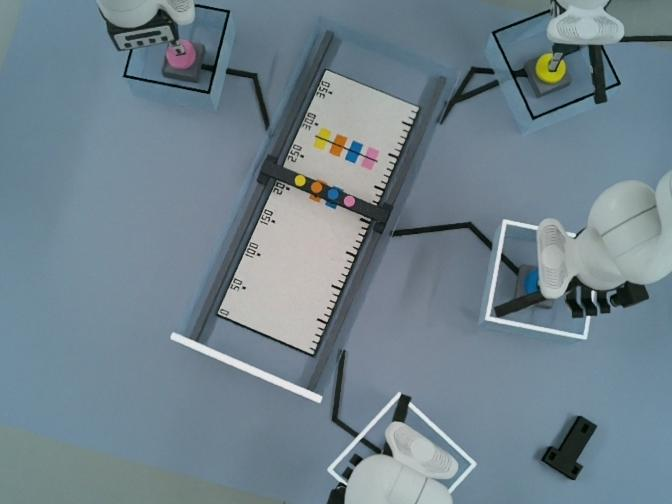

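Scene clock: 856.07 s.
Joint torques (N m): arm1=[-0.28 -9.93 -0.71 -3.32 0.08 -0.21 -0.14] | arm2=[0.2 14.37 4.94 -3.87 -0.09 0.09 0.43] | arm3=[-0.73 -12.91 -1.91 -5.46 0.02 0.51 0.23] | arm4=[1.62 -13.53 -0.74 -3.05 -0.26 0.07 0.07]
Motor temperatures (°C): arm1=[34 32 29 29 40 43 47] | arm2=[31 33 29 28 33 45 36] | arm3=[32 32 28 31 39 38 43] | arm4=[31 36 26 31 33 41 37]
Flange force (N): arm1=[3.7 -1.3 -12.2] | arm2=[-2.4 1.9 2.8] | arm3=[5.9 -1.1 2.2] | arm4=[-4.2 4.4 1.5]
Joint velocities: within noise
arm1.joint_positions: joint1_rad=-0.092 joint2_rad=+0.601 joint3_rad=-0.338 joint4_rad=+2.087 joint5_rad=+0.388 joint6_rad=+0.508 joint7_rad=-2.009 hand_little=-1.000 hand_ring=-1.000 hand_middle=-1.000 hand_index=+1.000 hand_thumb_turn=+1.000 hand_thumb_bend=+1.000 hand_force_limit=+0.000 hand_speed=-0.400
arm1.joint_status: not commanded
arm1.hand_stopped_by: target,target,target,target,target,target
arm1.little_load_n: 0.0
arm1.ring_load_n: 0.0
arm1.middle_load_n: 0.0
arm1.index_load_n: 0.0
arm1.thumb_bend_load_n: 0.0
arm1.thumb_turn_load_n: 0.0
arm1.hand: x=+0.2780 y=-0.0680 z=+0.8290 quat_wxyz=(+0.000, +0.991, +0.137, +0.000)
arm1.hand_target: x=+0.2780 y=-0.0680 z=+0.8290 quat_wxyz=(+0.000, +0.991, +0.137, +0.000)
arm1.hand_status: done (0.000 m and 0.0 deg from the pose sent, 0.012 m and 0.0 deg at the start)
arm2.joint_positions: joint1_rad=+2.054 joint2_rad=-0.789 joint3_rad=-2.008 joint4_rad=+2.072 joint5_rad=-0.948 joint6_rad=+0.930 joint7_rad=-0.738 hand_little=-1.000 hand_ring=-1.000 hand_middle=-1.000 hand_index=+1.000 hand_thumb_turn=+1.000 hand_thumb_bend=+1.000 hand_force_limit=+0.000 hand_speed=-0.400
arm2.joint_status: not commanded
arm2.hand_stopped_by: target,target,target,target,target,target
arm2.little_load_n: 0.0
arm2.ring_load_n: 0.0
arm2.middle_load_n: 0.0
arm2.index_load_n: 0.0
arm2.thumb_bend_load_n: 0.0
arm2.thumb_turn_load_n: 0.0
arm2.hand: x=+0.2680 y=+0.3010 z=+0.8365 quat_wxyz=(+0.000, -0.610, -0.792, +0.000)
arm2.hand_target: x=+0.2680 y=+0.3010 z=+0.8365 quat_wxyz=(+0.000, -0.610, -0.792, +0.000)
arm2.hand_status: not commanded
arm3.joint_positions: joint1_rad=-0.060 joint2_rad=+0.544 joint3_rad=-0.515 joint4_rad=+2.106 joint5_rad=+0.469 joint6_rad=+0.602 joint7_rad=-2.080 hand_little=-1.000 hand_ring=-1.000 hand_middle=-1.000 hand_index=+1.000 hand_thumb_turn=+1.000 hand_thumb_bend=+1.000 hand_force_limit=+0.000 hand_speed=-0.400
arm3.joint_status: not commanded
arm3.hand_stopped_by: target,target,target,target,target,target
arm3.little_load_n: 0.0
arm3.ring_load_n: 0.0
arm3.middle_load_n: 0.0
arm3.index_load_n: 0.0
arm3.thumb_bend_load_n: 0.0
arm3.thumb_turn_load_n: 0.0
arm3.hand: x=-0.3200 y=+0.2305 z=+0.8380 quat_wxyz=(+0.000, +0.213, -0.977, +0.000)
arm3.hand_target: x=-0.3200 y=+0.2305 z=+0.8380 quat_wxyz=(+0.000, +0.213, -0.977, +0.000)
arm3.hand_status: not commanded
arm4.joint_positions: joint1_rad=+0.475 joint2_rad=+0.504 joint3_rad=-0.157 joint4_rad=+2.097 joint5_rad=+0.140 joint6_rad=+0.549 joint7_rad=-1.684 hand_little=-1.000 hand_ring=-1.000 hand_middle=-1.000 hand_index=+1.000 hand_thumb_turn=+1.000 hand_thumb_bend=+1.000 hand_force_limit=+0.000 hand_speed=-0.400
arm4.joint_status: not commanded
arm4.hand_stopped_by: target,target,target,target,target,target
arm4.little_load_n: 0.0
arm4.ring_load_n: 0.0
arm4.middle_load_n: 0.5
arm4.index_load_n: 0.0
arm4.thumb_bend_load_n: 0.0
arm4.thumb_turn_load_n: 0.0
arm4.hand: x=+0.0780 y=-0.2720 z=+0.8241 quat_wxyz=(+0.000, +0.570, -0.822, +0.000)
arm4.hand_target: x=+0.0780 y=-0.2720 z=+0.8241 quat_wxyz=(+0.000, +0.570, -0.822, +0.000)
arm4.hand_status: done (0.000 m and 0.0 deg from the pose sent, 0.012 m and 0.0 deg at the start)
wait: 0.90 s; at rest by 0.27 s

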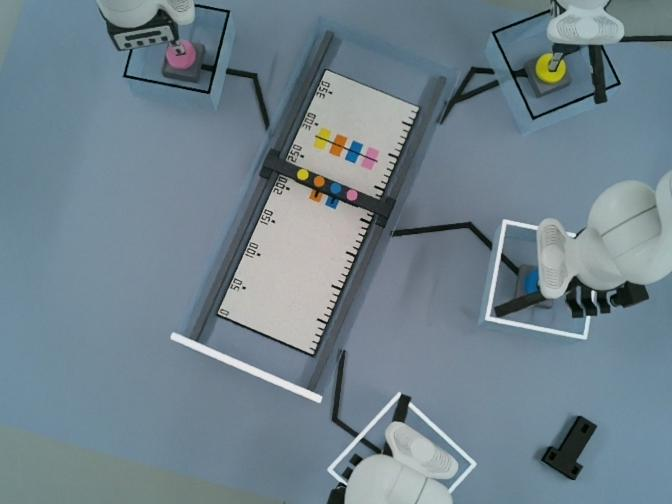

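Scene clock: 857.03 s.
Joint torques (N m): arm1=[-0.22 -12.55 -1.06 -3.87 0.01 0.2 -0.14] | arm2=[0.29 14.34 5.03 -3.82 -0.09 0.12 0.42] | arm3=[-0.7 -12.91 -1.94 -5.48 0 0.51 0.25] | arm4=[1.73 -16.62 -0.9 -3.84 -0.21 0.56 0.03]
Motor temperatures (°C): arm1=[34 32 29 29 40 43 47] | arm2=[31 33 29 28 33 45 36] | arm3=[32 32 28 31 39 38 43] | arm4=[31 36 26 31 33 41 37]
Flange force (N): arm1=[2.1 -1.1 -3.6] | arm2=[-2.4 2.0 2.9] | arm3=[6.0 -1.0 2.4] | arm4=[-6.8 4.2 10.9]
move: arm1 done; arm4 done
Joint velocities: within noise
arm1.joint_positions: joint1_rad=-0.077 joint2_rad=+0.574 joint3_rad=-0.358 joint4_rad=+2.079 joint5_rad=+0.369 joint6_rad=+0.544 joint7_rad=-1.993 hand_little=-1.000 hand_ring=-1.000 hand_middle=-1.000 hand_index=+1.000 hand_thumb_turn=+1.000 hand_thumb_bend=+1.000 hand_force_limit=+0.000 hand_speed=-0.400
arm1.joint_status: not commanded
arm1.hand_stopped_by: target,target,target,target,target,target
arm1.little_load_n: 0.0
arm1.ring_load_n: 0.5
arm1.middle_load_n: 0.0
arm1.index_load_n: 0.0
arm1.thumb_bend_load_n: 0.0
arm1.thumb_turn_load_n: 0.0
arm1.hand: x=+0.2780 y=-0.0680 z=+0.8410 quat_wxyz=(+0.000, +0.991, +0.137, +0.000)
arm1.hand_target: x=+0.2780 y=-0.0680 z=+0.8410 quat_wxyz=(+0.000, +0.991, +0.137, +0.000)
arm1.hand_status: done (0.000 m and 0.0 deg from the pose sent, 0.012 m and 0.0 deg at the start)
arm2, arm3: as last shown
arm3.middle_load_n: 0.5
arm4.joint_positions: joint1_rad=+0.481 joint2_rad=+0.477 joint3_rad=-0.164 joint4_rad=+2.086 joint5_rad=+0.131 joint6_rad=+0.587 joint7_rad=-1.676 hand_little=-1.000 hand_ring=-1.000 hand_middle=-1.000 hand_index=+1.000 hand_thumb_turn=+1.000 hand_thumb_bend=+1.000 hand_force_limit=+0.000 hand_speed=-0.400
arm4.joint_status: not commanded
arm4.hand_stopped_by: target,target,target,target,target,target
arm4.little_load_n: 0.0
arm4.ring_load_n: 0.0
arm4.middle_load_n: 0.0
arm4.index_load_n: 0.0
arm4.thumb_bend_load_n: 0.0
arm4.thumb_turn_load_n: 0.0
arm4.hand: x=+0.0780 y=-0.2720 z=+0.8360 quat_wxyz=(+0.000, +0.570, -0.822, +0.000)
arm4.hand_target: x=+0.0780 y=-0.2720 z=+0.8360 quat_wxyz=(+0.000, +0.570, -0.822, +0.000)
arm4.hand_status: done (0.000 m and 0.0 deg from the pose sent, 0.012 m and 0.0 deg at the start)

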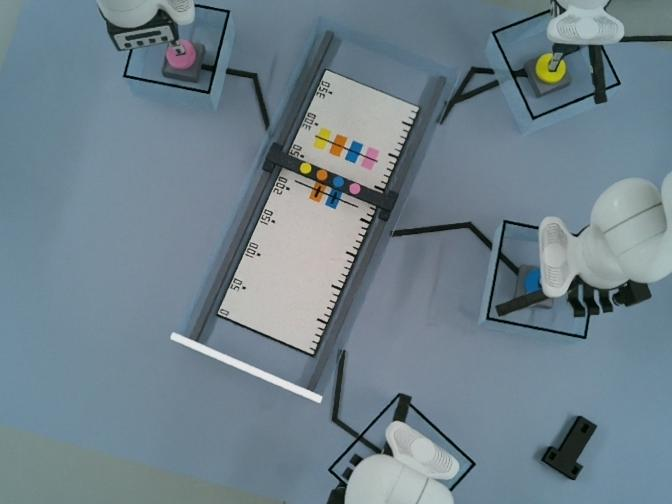

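Scene clock: 861.17 s.
Joint torques (N m): arm1=[-0.24 -12.53 -1.05 -3.88 -0.02 0.23 -0.12] | arm2=[0.29 14.27 4.99 -3.81 -0.07 0.11 0.36] | arm3=[-0.72 -12.93 -1.93 -5.48 0.01 0.5 0.22] | arm4=[1.67 -16.7 -0.87 -3.84 -0.28 0.58 0.03]
Motor temperatures (°C): arm1=[34 32 29 29 40 43 47] | arm2=[31 33 29 28 33 45 36] | arm3=[32 32 28 31 39 38 43] | arm4=[31 36 26 31 33 41 37]
Flange force (N): arm1=[2.2 -1.2 -3.5] | arm2=[-2.2 1.9 2.8] | arm3=[5.9 -1.1 2.3] | arm4=[-6.8 4.1 11.1]
Joint velocities: within noise
arm1.joint_positions: joint1_rad=-0.077 joint2_rad=+0.574 joint3_rad=-0.358 joint4_rad=+2.079 joint5_rad=+0.369 joint6_rad=+0.544 joint7_rad=-1.993 hand_little=-1.000 hand_ring=-1.000 hand_middle=-1.000 hand_index=+1.000 hand_thumb_turn=+1.000 hand_thumb_bend=+1.000 hand_force_limit=+0.000 hand_speed=-0.400
arm1.joint_status: not commanded
arm1.hand_stopped_by: target,target,target,target,target,target
arm1.little_load_n: 0.5
arm1.ring_load_n: 0.0
arm1.middle_load_n: 0.0
arm1.index_load_n: 0.0
arm1.thumb_bend_load_n: 0.0
arm1.thumb_turn_load_n: 0.0
arm1.hand: x=+0.2780 y=-0.0680 z=+0.8410 quat_wxyz=(+0.000, +0.991, +0.137, +0.000)
arm1.hand_target: x=+0.2780 y=-0.0680 z=+0.8410 quat_wxyz=(+0.000, +0.991, +0.137, +0.000)
arm1.hand_status: done (0.000 m and 0.0 deg from the pose sent, 0.012 m and 0.0 deg at the start)
arm2.joint_positions: joint1_rad=+2.054 joint2_rad=-0.789 joint3_rad=-2.008 joint4_rad=+2.072 joint5_rad=-0.948 joint6_rad=+0.930 joint7_rad=-0.738 hand_little=-1.000 hand_ring=-1.000 hand_middle=-1.000 hand_index=+1.000 hand_thumb_turn=+1.000 hand_thumb_bend=+1.000 hand_force_limit=+0.000 hand_speed=-0.400
arm2.joint_status: not commanded
arm2.hand_stopped_by: target,target,target,target,target,target
arm2.little_load_n: 0.0
arm2.ring_load_n: 0.0
arm2.middle_load_n: 0.0
arm2.index_load_n: 0.0
arm2.thumb_bend_load_n: 0.0
arm2.thumb_turn_load_n: 0.0
arm2.hand: x=+0.2680 y=+0.3010 z=+0.8365 quat_wxyz=(+0.000, -0.610, -0.792, +0.000)
arm2.hand_target: x=+0.2680 y=+0.3010 z=+0.8365 quat_wxyz=(+0.000, -0.610, -0.792, +0.000)
arm2.hand_status: not commanded
arm3.joint_positions: joint1_rad=-0.060 joint2_rad=+0.544 joint3_rad=-0.515 joint4_rad=+2.106 joint5_rad=+0.469 joint6_rad=+0.602 joint7_rad=-2.080 hand_little=-1.000 hand_ring=-1.000 hand_middle=-1.000 hand_index=+1.000 hand_thumb_turn=+1.000 hand_thumb_bend=+1.000 hand_force_limit=+0.000 hand_speed=-0.400
arm3.joint_status: not commanded
arm3.hand_stopped_by: target,target,target,target,target,target
arm3.little_load_n: 0.0
arm3.ring_load_n: 0.0
arm3.middle_load_n: 0.0
arm3.index_load_n: 0.0
arm3.thumb_bend_load_n: 0.0
arm3.thumb_turn_load_n: 0.0
arm3.hand: x=-0.3200 y=+0.2305 z=+0.8380 quat_wxyz=(+0.000, +0.213, -0.977, +0.000)
arm3.hand_target: x=-0.3200 y=+0.2305 z=+0.8380 quat_wxyz=(+0.000, +0.213, -0.977, +0.000)
arm3.hand_status: not commanded
arm4.joint_positions: joint1_rad=+0.481 joint2_rad=+0.477 joint3_rad=-0.164 joint4_rad=+2.086 joint5_rad=+0.131 joint6_rad=+0.587 joint7_rad=-1.676 hand_little=-1.000 hand_ring=-1.000 hand_middle=-1.000 hand_index=+1.000 hand_thumb_turn=+1.000 hand_thumb_bend=+1.000 hand_force_limit=+0.000 hand_speed=-0.400
arm4.joint_status: not commanded
arm4.hand_stopped_by: target,target,target,target,target,target
arm4.little_load_n: 0.0
arm4.ring_load_n: 0.0
arm4.middle_load_n: 0.0
arm4.index_load_n: 0.0
arm4.thumb_bend_load_n: 0.0
arm4.thumb_turn_load_n: 0.0
arm4.hand: x=+0.0780 y=-0.2720 z=+0.8360 quat_wxyz=(+0.000, +0.570, -0.822, +0.000)
arm4.hand_target: x=+0.0780 y=-0.2720 z=+0.8360 quat_wxyz=(+0.000, +0.570, -0.822, +0.000)
arm4.hand_status: done (0.000 m and 0.0 deg from the pose sent, 0.012 m and 0.0 deg at the start)
wait: 4.13 s; at rest by 0.27 s
pictures: none

Scene clock: 862.13 s.
Joint torques (N m): arm1=[-0.28 -9.92 -0.74 -3.31 0.08 -0.21 -0.11] | arm2=[0.3 10.94 2.48 -2.8 -0.48 -0.33 0.43] | arm3=[-0.82 -7.65 -0.89 -4.45 0.25 -0.33 0.24] | arm4=[1.63 -13.54 -0.84 -3 -0.25 0.13 0.04]
Motor temperatures (°C): arm1=[34 32 29 29 40 43 47] | arm2=[31 33 29 28 33 45 36] | arm3=[32 32 28 31 39 38 43] | arm4=[31 36 26 31 33 41 37]
Flange force (N): arm1=[3.7 -1.2 -12.1] | arm2=[0.2 2.0 -11.9] | arm3=[9.5 -1.3 -15.7] | arm4=[-4.3 4.4 1.7]
move: arm1 done; arm2 done; arm3 done; arm4 done
Joint velocities: within noise
arm1.joint_positions: joint1_rad=-0.092 joint2_rad=+0.601 joint3_rad=-0.338 joint4_rad=+2.087 joint5_rad=+0.388 joint6_rad=+0.508 joint7_rad=-2.010 hand_little=-1.000 hand_ring=-1.000 hand_middle=-1.000 hand_index=+1.000 hand_thumb_turn=+1.000 hand_thumb_bend=+1.000 hand_force_limit=+0.000 hand_speed=-0.400
arm1.joint_status: not commanded
arm1.hand_stopped_by: target,target,target,target,target,target
arm1.little_load_n: 0.0
arm1.ring_load_n: 0.0
arm1.middle_load_n: 0.0
arm1.index_load_n: 0.0
arm1.thumb_bend_load_n: 0.0
arm1.thumb_turn_load_n: 0.0
arm1.hand: x=+0.2780 y=-0.0680 z=+0.8290 quat_wxyz=(+0.000, +0.991, +0.137, +0.000)
arm1.hand_target: x=+0.2780 y=-0.0680 z=+0.8290 quat_wxyz=(+0.000, +0.991, +0.137, +0.000)
arm1.hand_status: done (0.000 m and 0.0 deg from the pose sent, 0.012 m and 0.0 deg at the start)
arm2.joint_positions: joint1_rad=+2.073 joint2_rad=-0.808 joint3_rad=-2.039 joint4_rad=+2.084 joint5_rad=-0.983 joint6_rad=+0.903 joint7_rad=-0.712 hand_little=-1.000 hand_ring=-1.000 hand_middle=-1.000 hand_index=+1.000 hand_thumb_turn=+1.000 hand_thumb_bend=+1.000 hand_force_limit=+0.000 hand_speed=-0.400
arm2.joint_status: not commanded
arm2.hand_stopped_by: target,target,target,target,target,target
arm2.little_load_n: 0.0
arm2.ring_load_n: 0.0
arm2.middle_load_n: 0.0
arm2.index_load_n: 0.0
arm2.thumb_bend_load_n: 0.0
arm2.thumb_turn_load_n: 0.0
arm2.hand: x=+0.2680 y=+0.3010 z=+0.8240 quat_wxyz=(+0.000, -0.610, -0.792, +0.000)
arm2.hand_target: x=+0.2680 y=+0.3010 z=+0.8240 quat_wxyz=(+0.000, -0.610, -0.792, +0.000)
arm2.hand_status: done (0.000 m and 0.0 deg from the pose sent, 0.012 m and 0.0 deg at the start)
arm3.joint_positions: joint1_rad=-0.078 joint2_rad=+0.568 joint3_rad=-0.492 joint4_rad=+2.116 joint5_rad=+0.495 joint6_rad=+0.568 joint7_rad=-2.103 hand_little=-1.000 hand_ring=-1.000 hand_middle=-1.000 hand_index=+1.000 hand_thumb_turn=+1.000 hand_thumb_bend=+1.000 hand_force_limit=+0.000 hand_speed=-0.400
arm3.joint_status: not commanded
arm3.hand_stopped_by: target,target,target,target,target,target
arm3.little_load_n: 0.0
arm3.ring_load_n: 0.0
arm3.middle_load_n: 0.0
arm3.index_load_n: 0.0
arm3.thumb_bend_load_n: 0.0
arm3.thumb_turn_load_n: 0.0
arm3.hand: x=-0.3200 y=+0.2305 z=+0.8267 quat_wxyz=(+0.000, +0.213, -0.977, +0.000)
arm3.hand_target: x=-0.3200 y=+0.2305 z=+0.8267 quat_wxyz=(+0.000, +0.213, -0.977, +0.000)
arm3.hand_status: done (0.000 m and 0.0 deg from the pose sent, 0.011 m and 0.0 deg at the start)
arm4.joint_positions: joint1_rad=+0.475 joint2_rad=+0.504 joint3_rad=-0.157 joint4_rad=+2.097 joint5_rad=+0.140 joint6_rad=+0.549 joint7_rad=-1.684 hand_little=-1.000 hand_ring=-1.000 hand_middle=-1.000 hand_index=+1.000 hand_thumb_turn=+1.000 hand_thumb_bend=+1.000 hand_force_limit=+0.000 hand_speed=-0.400
arm4.joint_status: not commanded
arm4.hand_stopped_by: target,target,target,target,target,target
arm4.little_load_n: 0.0
arm4.ring_load_n: 0.0
arm4.middle_load_n: 0.0
arm4.index_load_n: 0.0
arm4.thumb_bend_load_n: 0.0
arm4.thumb_turn_load_n: 0.0
arm4.hand: x=+0.0780 y=-0.2720 z=+0.8241 quat_wxyz=(+0.000, +0.570, -0.822, +0.000)
arm4.hand_target: x=+0.0780 y=-0.2720 z=+0.8241 quat_wxyz=(+0.000, +0.570, -0.822, +0.000)
arm4.hand_status: done (0.000 m and 0.0 deg from the pose sent, 0.012 m and 0.0 deg at the start)

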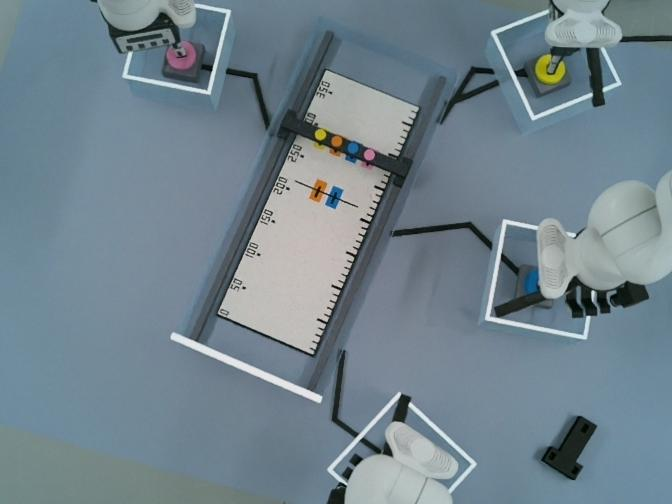

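Scene clock: 863.03 s.
Joint torques (N m): arm1=[-0.3 -9.94 -0.72 -3.3 0.09 -0.19 -0.11] | arm2=[0.29 10.98 2.49 -2.84 -0.51 -0.28 0.4] | arm3=[-0.83 -7.59 -0.88 -4.39 0.26 -0.3 0.26] | arm4=[1.58 -13.55 -0.77 -2.99 -0.22 0.07 0.02]
Motor temperatures (°C): arm1=[34 32 29 29 40 43 47] | arm2=[31 33 29 28 33 45 36] | arm3=[32 32 28 31 39 38 43] | arm4=[31 36 26 31 33 41 37]
Flange force (N): arm1=[3.7 -1.3 -12.1] | arm2=[0.4 1.9 -11.7] | arm3=[9.4 -1.3 -15.8] | arm4=[-4.4 4.2 1.4]
Joint velocities: within noise
arm1.joint_positions: joint1_rad=-0.092 joint2_rad=+0.601 joint3_rad=-0.338 joint4_rad=+2.087 joint5_rad=+0.388 joint6_rad=+0.508 joint7_rad=-2.010 hand_little=-1.000 hand_ring=-1.000 hand_middle=-1.000 hand_index=+1.000 hand_thumb_turn=+1.000 hand_thumb_bend=+1.000 hand_force_limit=+0.000 hand_speed=-0.400
arm1.joint_status: not commanded
arm1.hand_stopped_by: target,target,target,target,target,target
arm1.little_load_n: 0.0
arm1.ring_load_n: 0.0
arm1.middle_load_n: 0.0
arm1.index_load_n: 0.0
arm1.thumb_bend_load_n: 0.0
arm1.thumb_turn_load_n: 0.0
arm1.hand: x=+0.2780 y=-0.0680 z=+0.8290 quat_wxyz=(+0.000, +0.991, +0.137, +0.000)
arm1.hand_target: x=+0.2780 y=-0.0680 z=+0.8290 quat_wxyz=(+0.000, +0.991, +0.137, +0.000)
arm1.hand_status: done (0.000 m and 0.0 deg from the pose sent, 0.012 m and 0.0 deg at the start)
arm2.joint_positions: joint1_rad=+2.073 joint2_rad=-0.808 joint3_rad=-2.039 joint4_rad=+2.084 joint5_rad=-0.983 joint6_rad=+0.903 joint7_rad=-0.712 hand_little=-1.000 hand_ring=-1.000 hand_middle=-1.000 hand_index=+1.000 hand_thumb_turn=+1.000 hand_thumb_bend=+1.000 hand_force_limit=+0.000 hand_speed=-0.400
arm2.joint_status: not commanded
arm2.hand_stopped_by: target,target,target,target,target,target
arm2.little_load_n: 0.0
arm2.ring_load_n: 0.0
arm2.middle_load_n: 0.0
arm2.index_load_n: 0.0
arm2.thumb_bend_load_n: 0.0
arm2.thumb_turn_load_n: 0.0
arm2.hand: x=+0.2680 y=+0.3010 z=+0.8240 quat_wxyz=(+0.000, -0.610, -0.792, +0.000)
arm2.hand_target: x=+0.2680 y=+0.3010 z=+0.8240 quat_wxyz=(+0.000, -0.610, -0.792, +0.000)
arm2.hand_status: done (0.000 m and 0.0 deg from the pose sent, 0.012 m and 0.0 deg at the start)
arm3.joint_positions: joint1_rad=-0.078 joint2_rad=+0.568 joint3_rad=-0.492 joint4_rad=+2.116 joint5_rad=+0.495 joint6_rad=+0.568 joint7_rad=-2.103 hand_little=-1.000 hand_ring=-1.000 hand_middle=-1.000 hand_index=+1.000 hand_thumb_turn=+1.000 hand_thumb_bend=+1.000 hand_force_limit=+0.000 hand_speed=-0.400
arm3.joint_status: not commanded
arm3.hand_stopped_by: target,target,target,target,target,target
arm3.little_load_n: 0.0
arm3.ring_load_n: 0.0
arm3.middle_load_n: 0.0
arm3.index_load_n: 0.0
arm3.thumb_bend_load_n: 0.0
arm3.thumb_turn_load_n: 0.0
arm3.hand: x=-0.3200 y=+0.2305 z=+0.8267 quat_wxyz=(+0.000, +0.213, -0.977, +0.000)
arm3.hand_target: x=-0.3200 y=+0.2305 z=+0.8267 quat_wxyz=(+0.000, +0.213, -0.977, +0.000)
arm3.hand_status: done (0.000 m and 0.0 deg from the pose sent, 0.011 m and 0.0 deg at the start)
arm4.joint_positions: joint1_rad=+0.475 joint2_rad=+0.504 joint3_rad=-0.157 joint4_rad=+2.097 joint5_rad=+0.140 joint6_rad=+0.549 joint7_rad=-1.684 hand_little=-1.000 hand_ring=-1.000 hand_middle=-1.000 hand_index=+1.000 hand_thumb_turn=+1.000 hand_thumb_bend=+1.000 hand_force_limit=+0.000 hand_speed=-0.400
arm4.joint_status: not commanded
arm4.hand_stopped_by: target,target,target,target,target,target
arm4.little_load_n: 0.0
arm4.ring_load_n: 0.0
arm4.middle_load_n: 0.0
arm4.index_load_n: 0.0
arm4.thumb_bend_load_n: 0.0
arm4.thumb_turn_load_n: 0.0
arm4.hand: x=+0.0780 y=-0.2720 z=+0.8241 quat_wxyz=(+0.000, +0.570, -0.822, +0.000)
arm4.hand_target: x=+0.0780 y=-0.2720 z=+0.8241 quat_wxyz=(+0.000, +0.570, -0.822, +0.000)
arm4.hand_status: done (0.000 m and 0.0 deg from the pose sent, 0.012 m and 0.0 deg at the start)
wait: 0.90 s; at rest by 0.27 s
pictures: none

Scene clock: 864.00 s.
Joint torques (N m): arm1=[-0.25 -12.59 -1.09 -3.89 -0.01 0.2 -0.12] | arm2=[0.23 14.24 4.93 -3.74 -0.11 0.14 0.41] | arm3=[-0.71 -12.92 -1.89 -5.5 -0.01 0.51 0.23] | arm4=[1.73 -16.73 -0.8 -3.86 -0.24 0.58 0.04]
Motor temperatures (°C): arm1=[34 32 29 29 40 43 47] | arm2=[31 33 29 28 33 45 36] | arm3=[32 32 28 31 39 38 43] | arm4=[31 36 26 31 33 41 37]
Flange force (N): arm1=[2.1 -1.2 -3.4] | arm2=[-2.5 1.9 2.5] | arm3=[6.0 -1.1 2.3] | arm4=[-6.8 4.3 11.2]
move: arm1 done; arm2 done; arm3 done; arm4 done
Joint velocities: within noise
arm1.joint_positions: joint1_rad=-0.077 joint2_rad=+0.574 joint3_rad=-0.358 joint4_rad=+2.079 joint5_rad=+0.369 joint6_rad=+0.544 joint7_rad=-1.993 hand_little=-1.000 hand_ring=-1.000 hand_middle=-1.000 hand_index=+1.000 hand_thumb_turn=+1.000 hand_thumb_bend=+1.000 hand_force_limit=+0.000 hand_speed=-0.400
arm1.joint_status: not commanded
arm1.hand_stopped_by: target,target,target,target,target,target
arm1.little_load_n: 0.0
arm1.ring_load_n: 0.0
arm1.middle_load_n: 0.0
arm1.index_load_n: 0.0
arm1.thumb_bend_load_n: 0.0
arm1.thumb_turn_load_n: 0.0
arm1.hand: x=+0.2780 y=-0.0680 z=+0.8410 quat_wxyz=(+0.000, +0.991, +0.137, +0.000)
arm1.hand_target: x=+0.2780 y=-0.0680 z=+0.8410 quat_wxyz=(+0.000, +0.991, +0.137, +0.000)
arm1.hand_status: done (0.000 m and 0.0 deg from the pose sent, 0.012 m and 0.0 deg at the start)
arm2.joint_positions: joint1_rad=+2.055 joint2_rad=-0.789 joint3_rad=-2.008 joint4_rad=+2.072 joint5_rad=-0.948 joint6_rad=+0.929 joint7_rad=-0.739 hand_little=-1.000 hand_ring=-1.000 hand_middle=-1.000 hand_index=+1.000 hand_thumb_turn=+1.000 hand_thumb_bend=+1.000 hand_force_limit=+0.000 hand_speed=-0.400
arm2.joint_status: not commanded
arm2.hand_stopped_by: target,target,target,target,target,target
arm2.little_load_n: 0.0
arm2.ring_load_n: 0.0
arm2.middle_load_n: 0.0
arm2.index_load_n: 0.0
arm2.thumb_bend_load_n: 0.0
arm2.thumb_turn_load_n: 0.0
arm2.hand: x=+0.2680 y=+0.3010 z=+0.8365 quat_wxyz=(+0.000, -0.610, -0.792, +0.000)
arm2.hand_target: x=+0.2680 y=+0.3010 z=+0.8365 quat_wxyz=(+0.000, -0.610, -0.792, +0.000)
arm2.hand_status: done (0.000 m and 0.0 deg from the pose sent, 0.012 m and 0.0 deg at the start)
arm3.joint_positions: joint1_rad=-0.060 joint2_rad=+0.544 joint3_rad=-0.515 joint4_rad=+2.106 joint5_rad=+0.469 joint6_rad=+0.602 joint7_rad=-2.080 hand_little=-1.000 hand_ring=-1.000 hand_middle=-1.000 hand_index=+1.000 hand_thumb_turn=+1.000 hand_thumb_bend=+1.000 hand_force_limit=+0.000 hand_speed=-0.400
arm3.joint_status: not commanded
arm3.hand_stopped_by: target,target,target,target,target,target
arm3.little_load_n: 0.0
arm3.ring_load_n: 0.0
arm3.middle_load_n: 0.0
arm3.index_load_n: 0.0
arm3.thumb_bend_load_n: 0.0
arm3.thumb_turn_load_n: 0.0
arm3.hand: x=-0.3200 y=+0.2305 z=+0.8380 quat_wxyz=(+0.000, +0.213, -0.977, +0.000)
arm3.hand_target: x=-0.3200 y=+0.2305 z=+0.8380 quat_wxyz=(+0.000, +0.213, -0.977, +0.000)
arm3.hand_status: done (0.000 m and 0.0 deg from the pose sent, 0.011 m and 0.0 deg at the start)
arm4.joint_positions: joint1_rad=+0.481 joint2_rad=+0.477 joint3_rad=-0.164 joint4_rad=+2.086 joint5_rad=+0.131 joint6_rad=+0.587 joint7_rad=-1.676 hand_little=-1.000 hand_ring=-1.000 hand_middle=-1.000 hand_index=+1.000 hand_thumb_turn=+1.000 hand_thumb_bend=+1.000 hand_force_limit=+0.000 hand_speed=-0.400
arm4.joint_status: not commanded
arm4.hand_stopped_by: target,target,target,target,target,target
arm4.little_load_n: 0.0
arm4.ring_load_n: 0.0
arm4.middle_load_n: 0.0
arm4.index_load_n: 0.0
arm4.thumb_bend_load_n: 0.0
arm4.thumb_turn_load_n: 0.0
arm4.hand: x=+0.0780 y=-0.2720 z=+0.8360 quat_wxyz=(+0.000, +0.570, -0.822, +0.000)
arm4.hand_target: x=+0.0780 y=-0.2720 z=+0.8360 quat_wxyz=(+0.000, +0.570, -0.822, +0.000)
arm4.hand_status: done (0.000 m and 0.0 deg from the pose sent, 0.012 m and 0.0 deg at the start)
pictures: cam_high, cam_sheet

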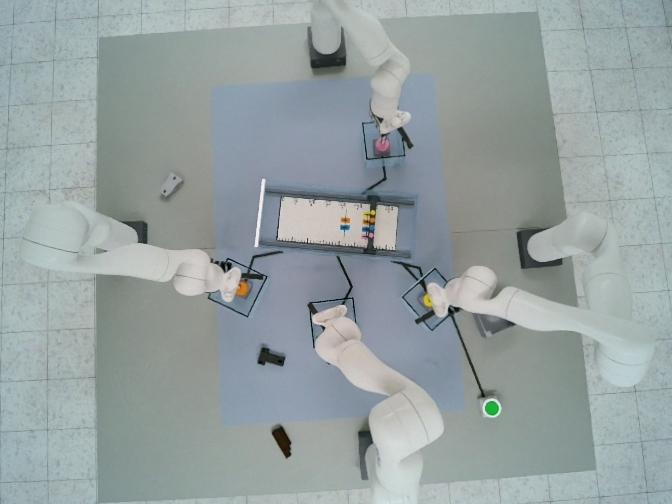

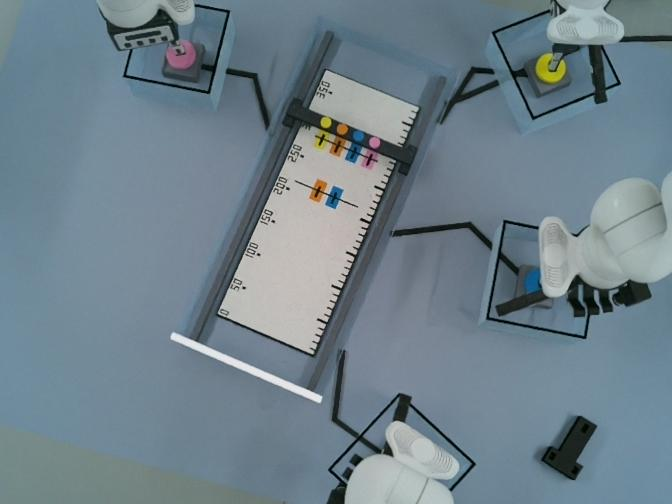

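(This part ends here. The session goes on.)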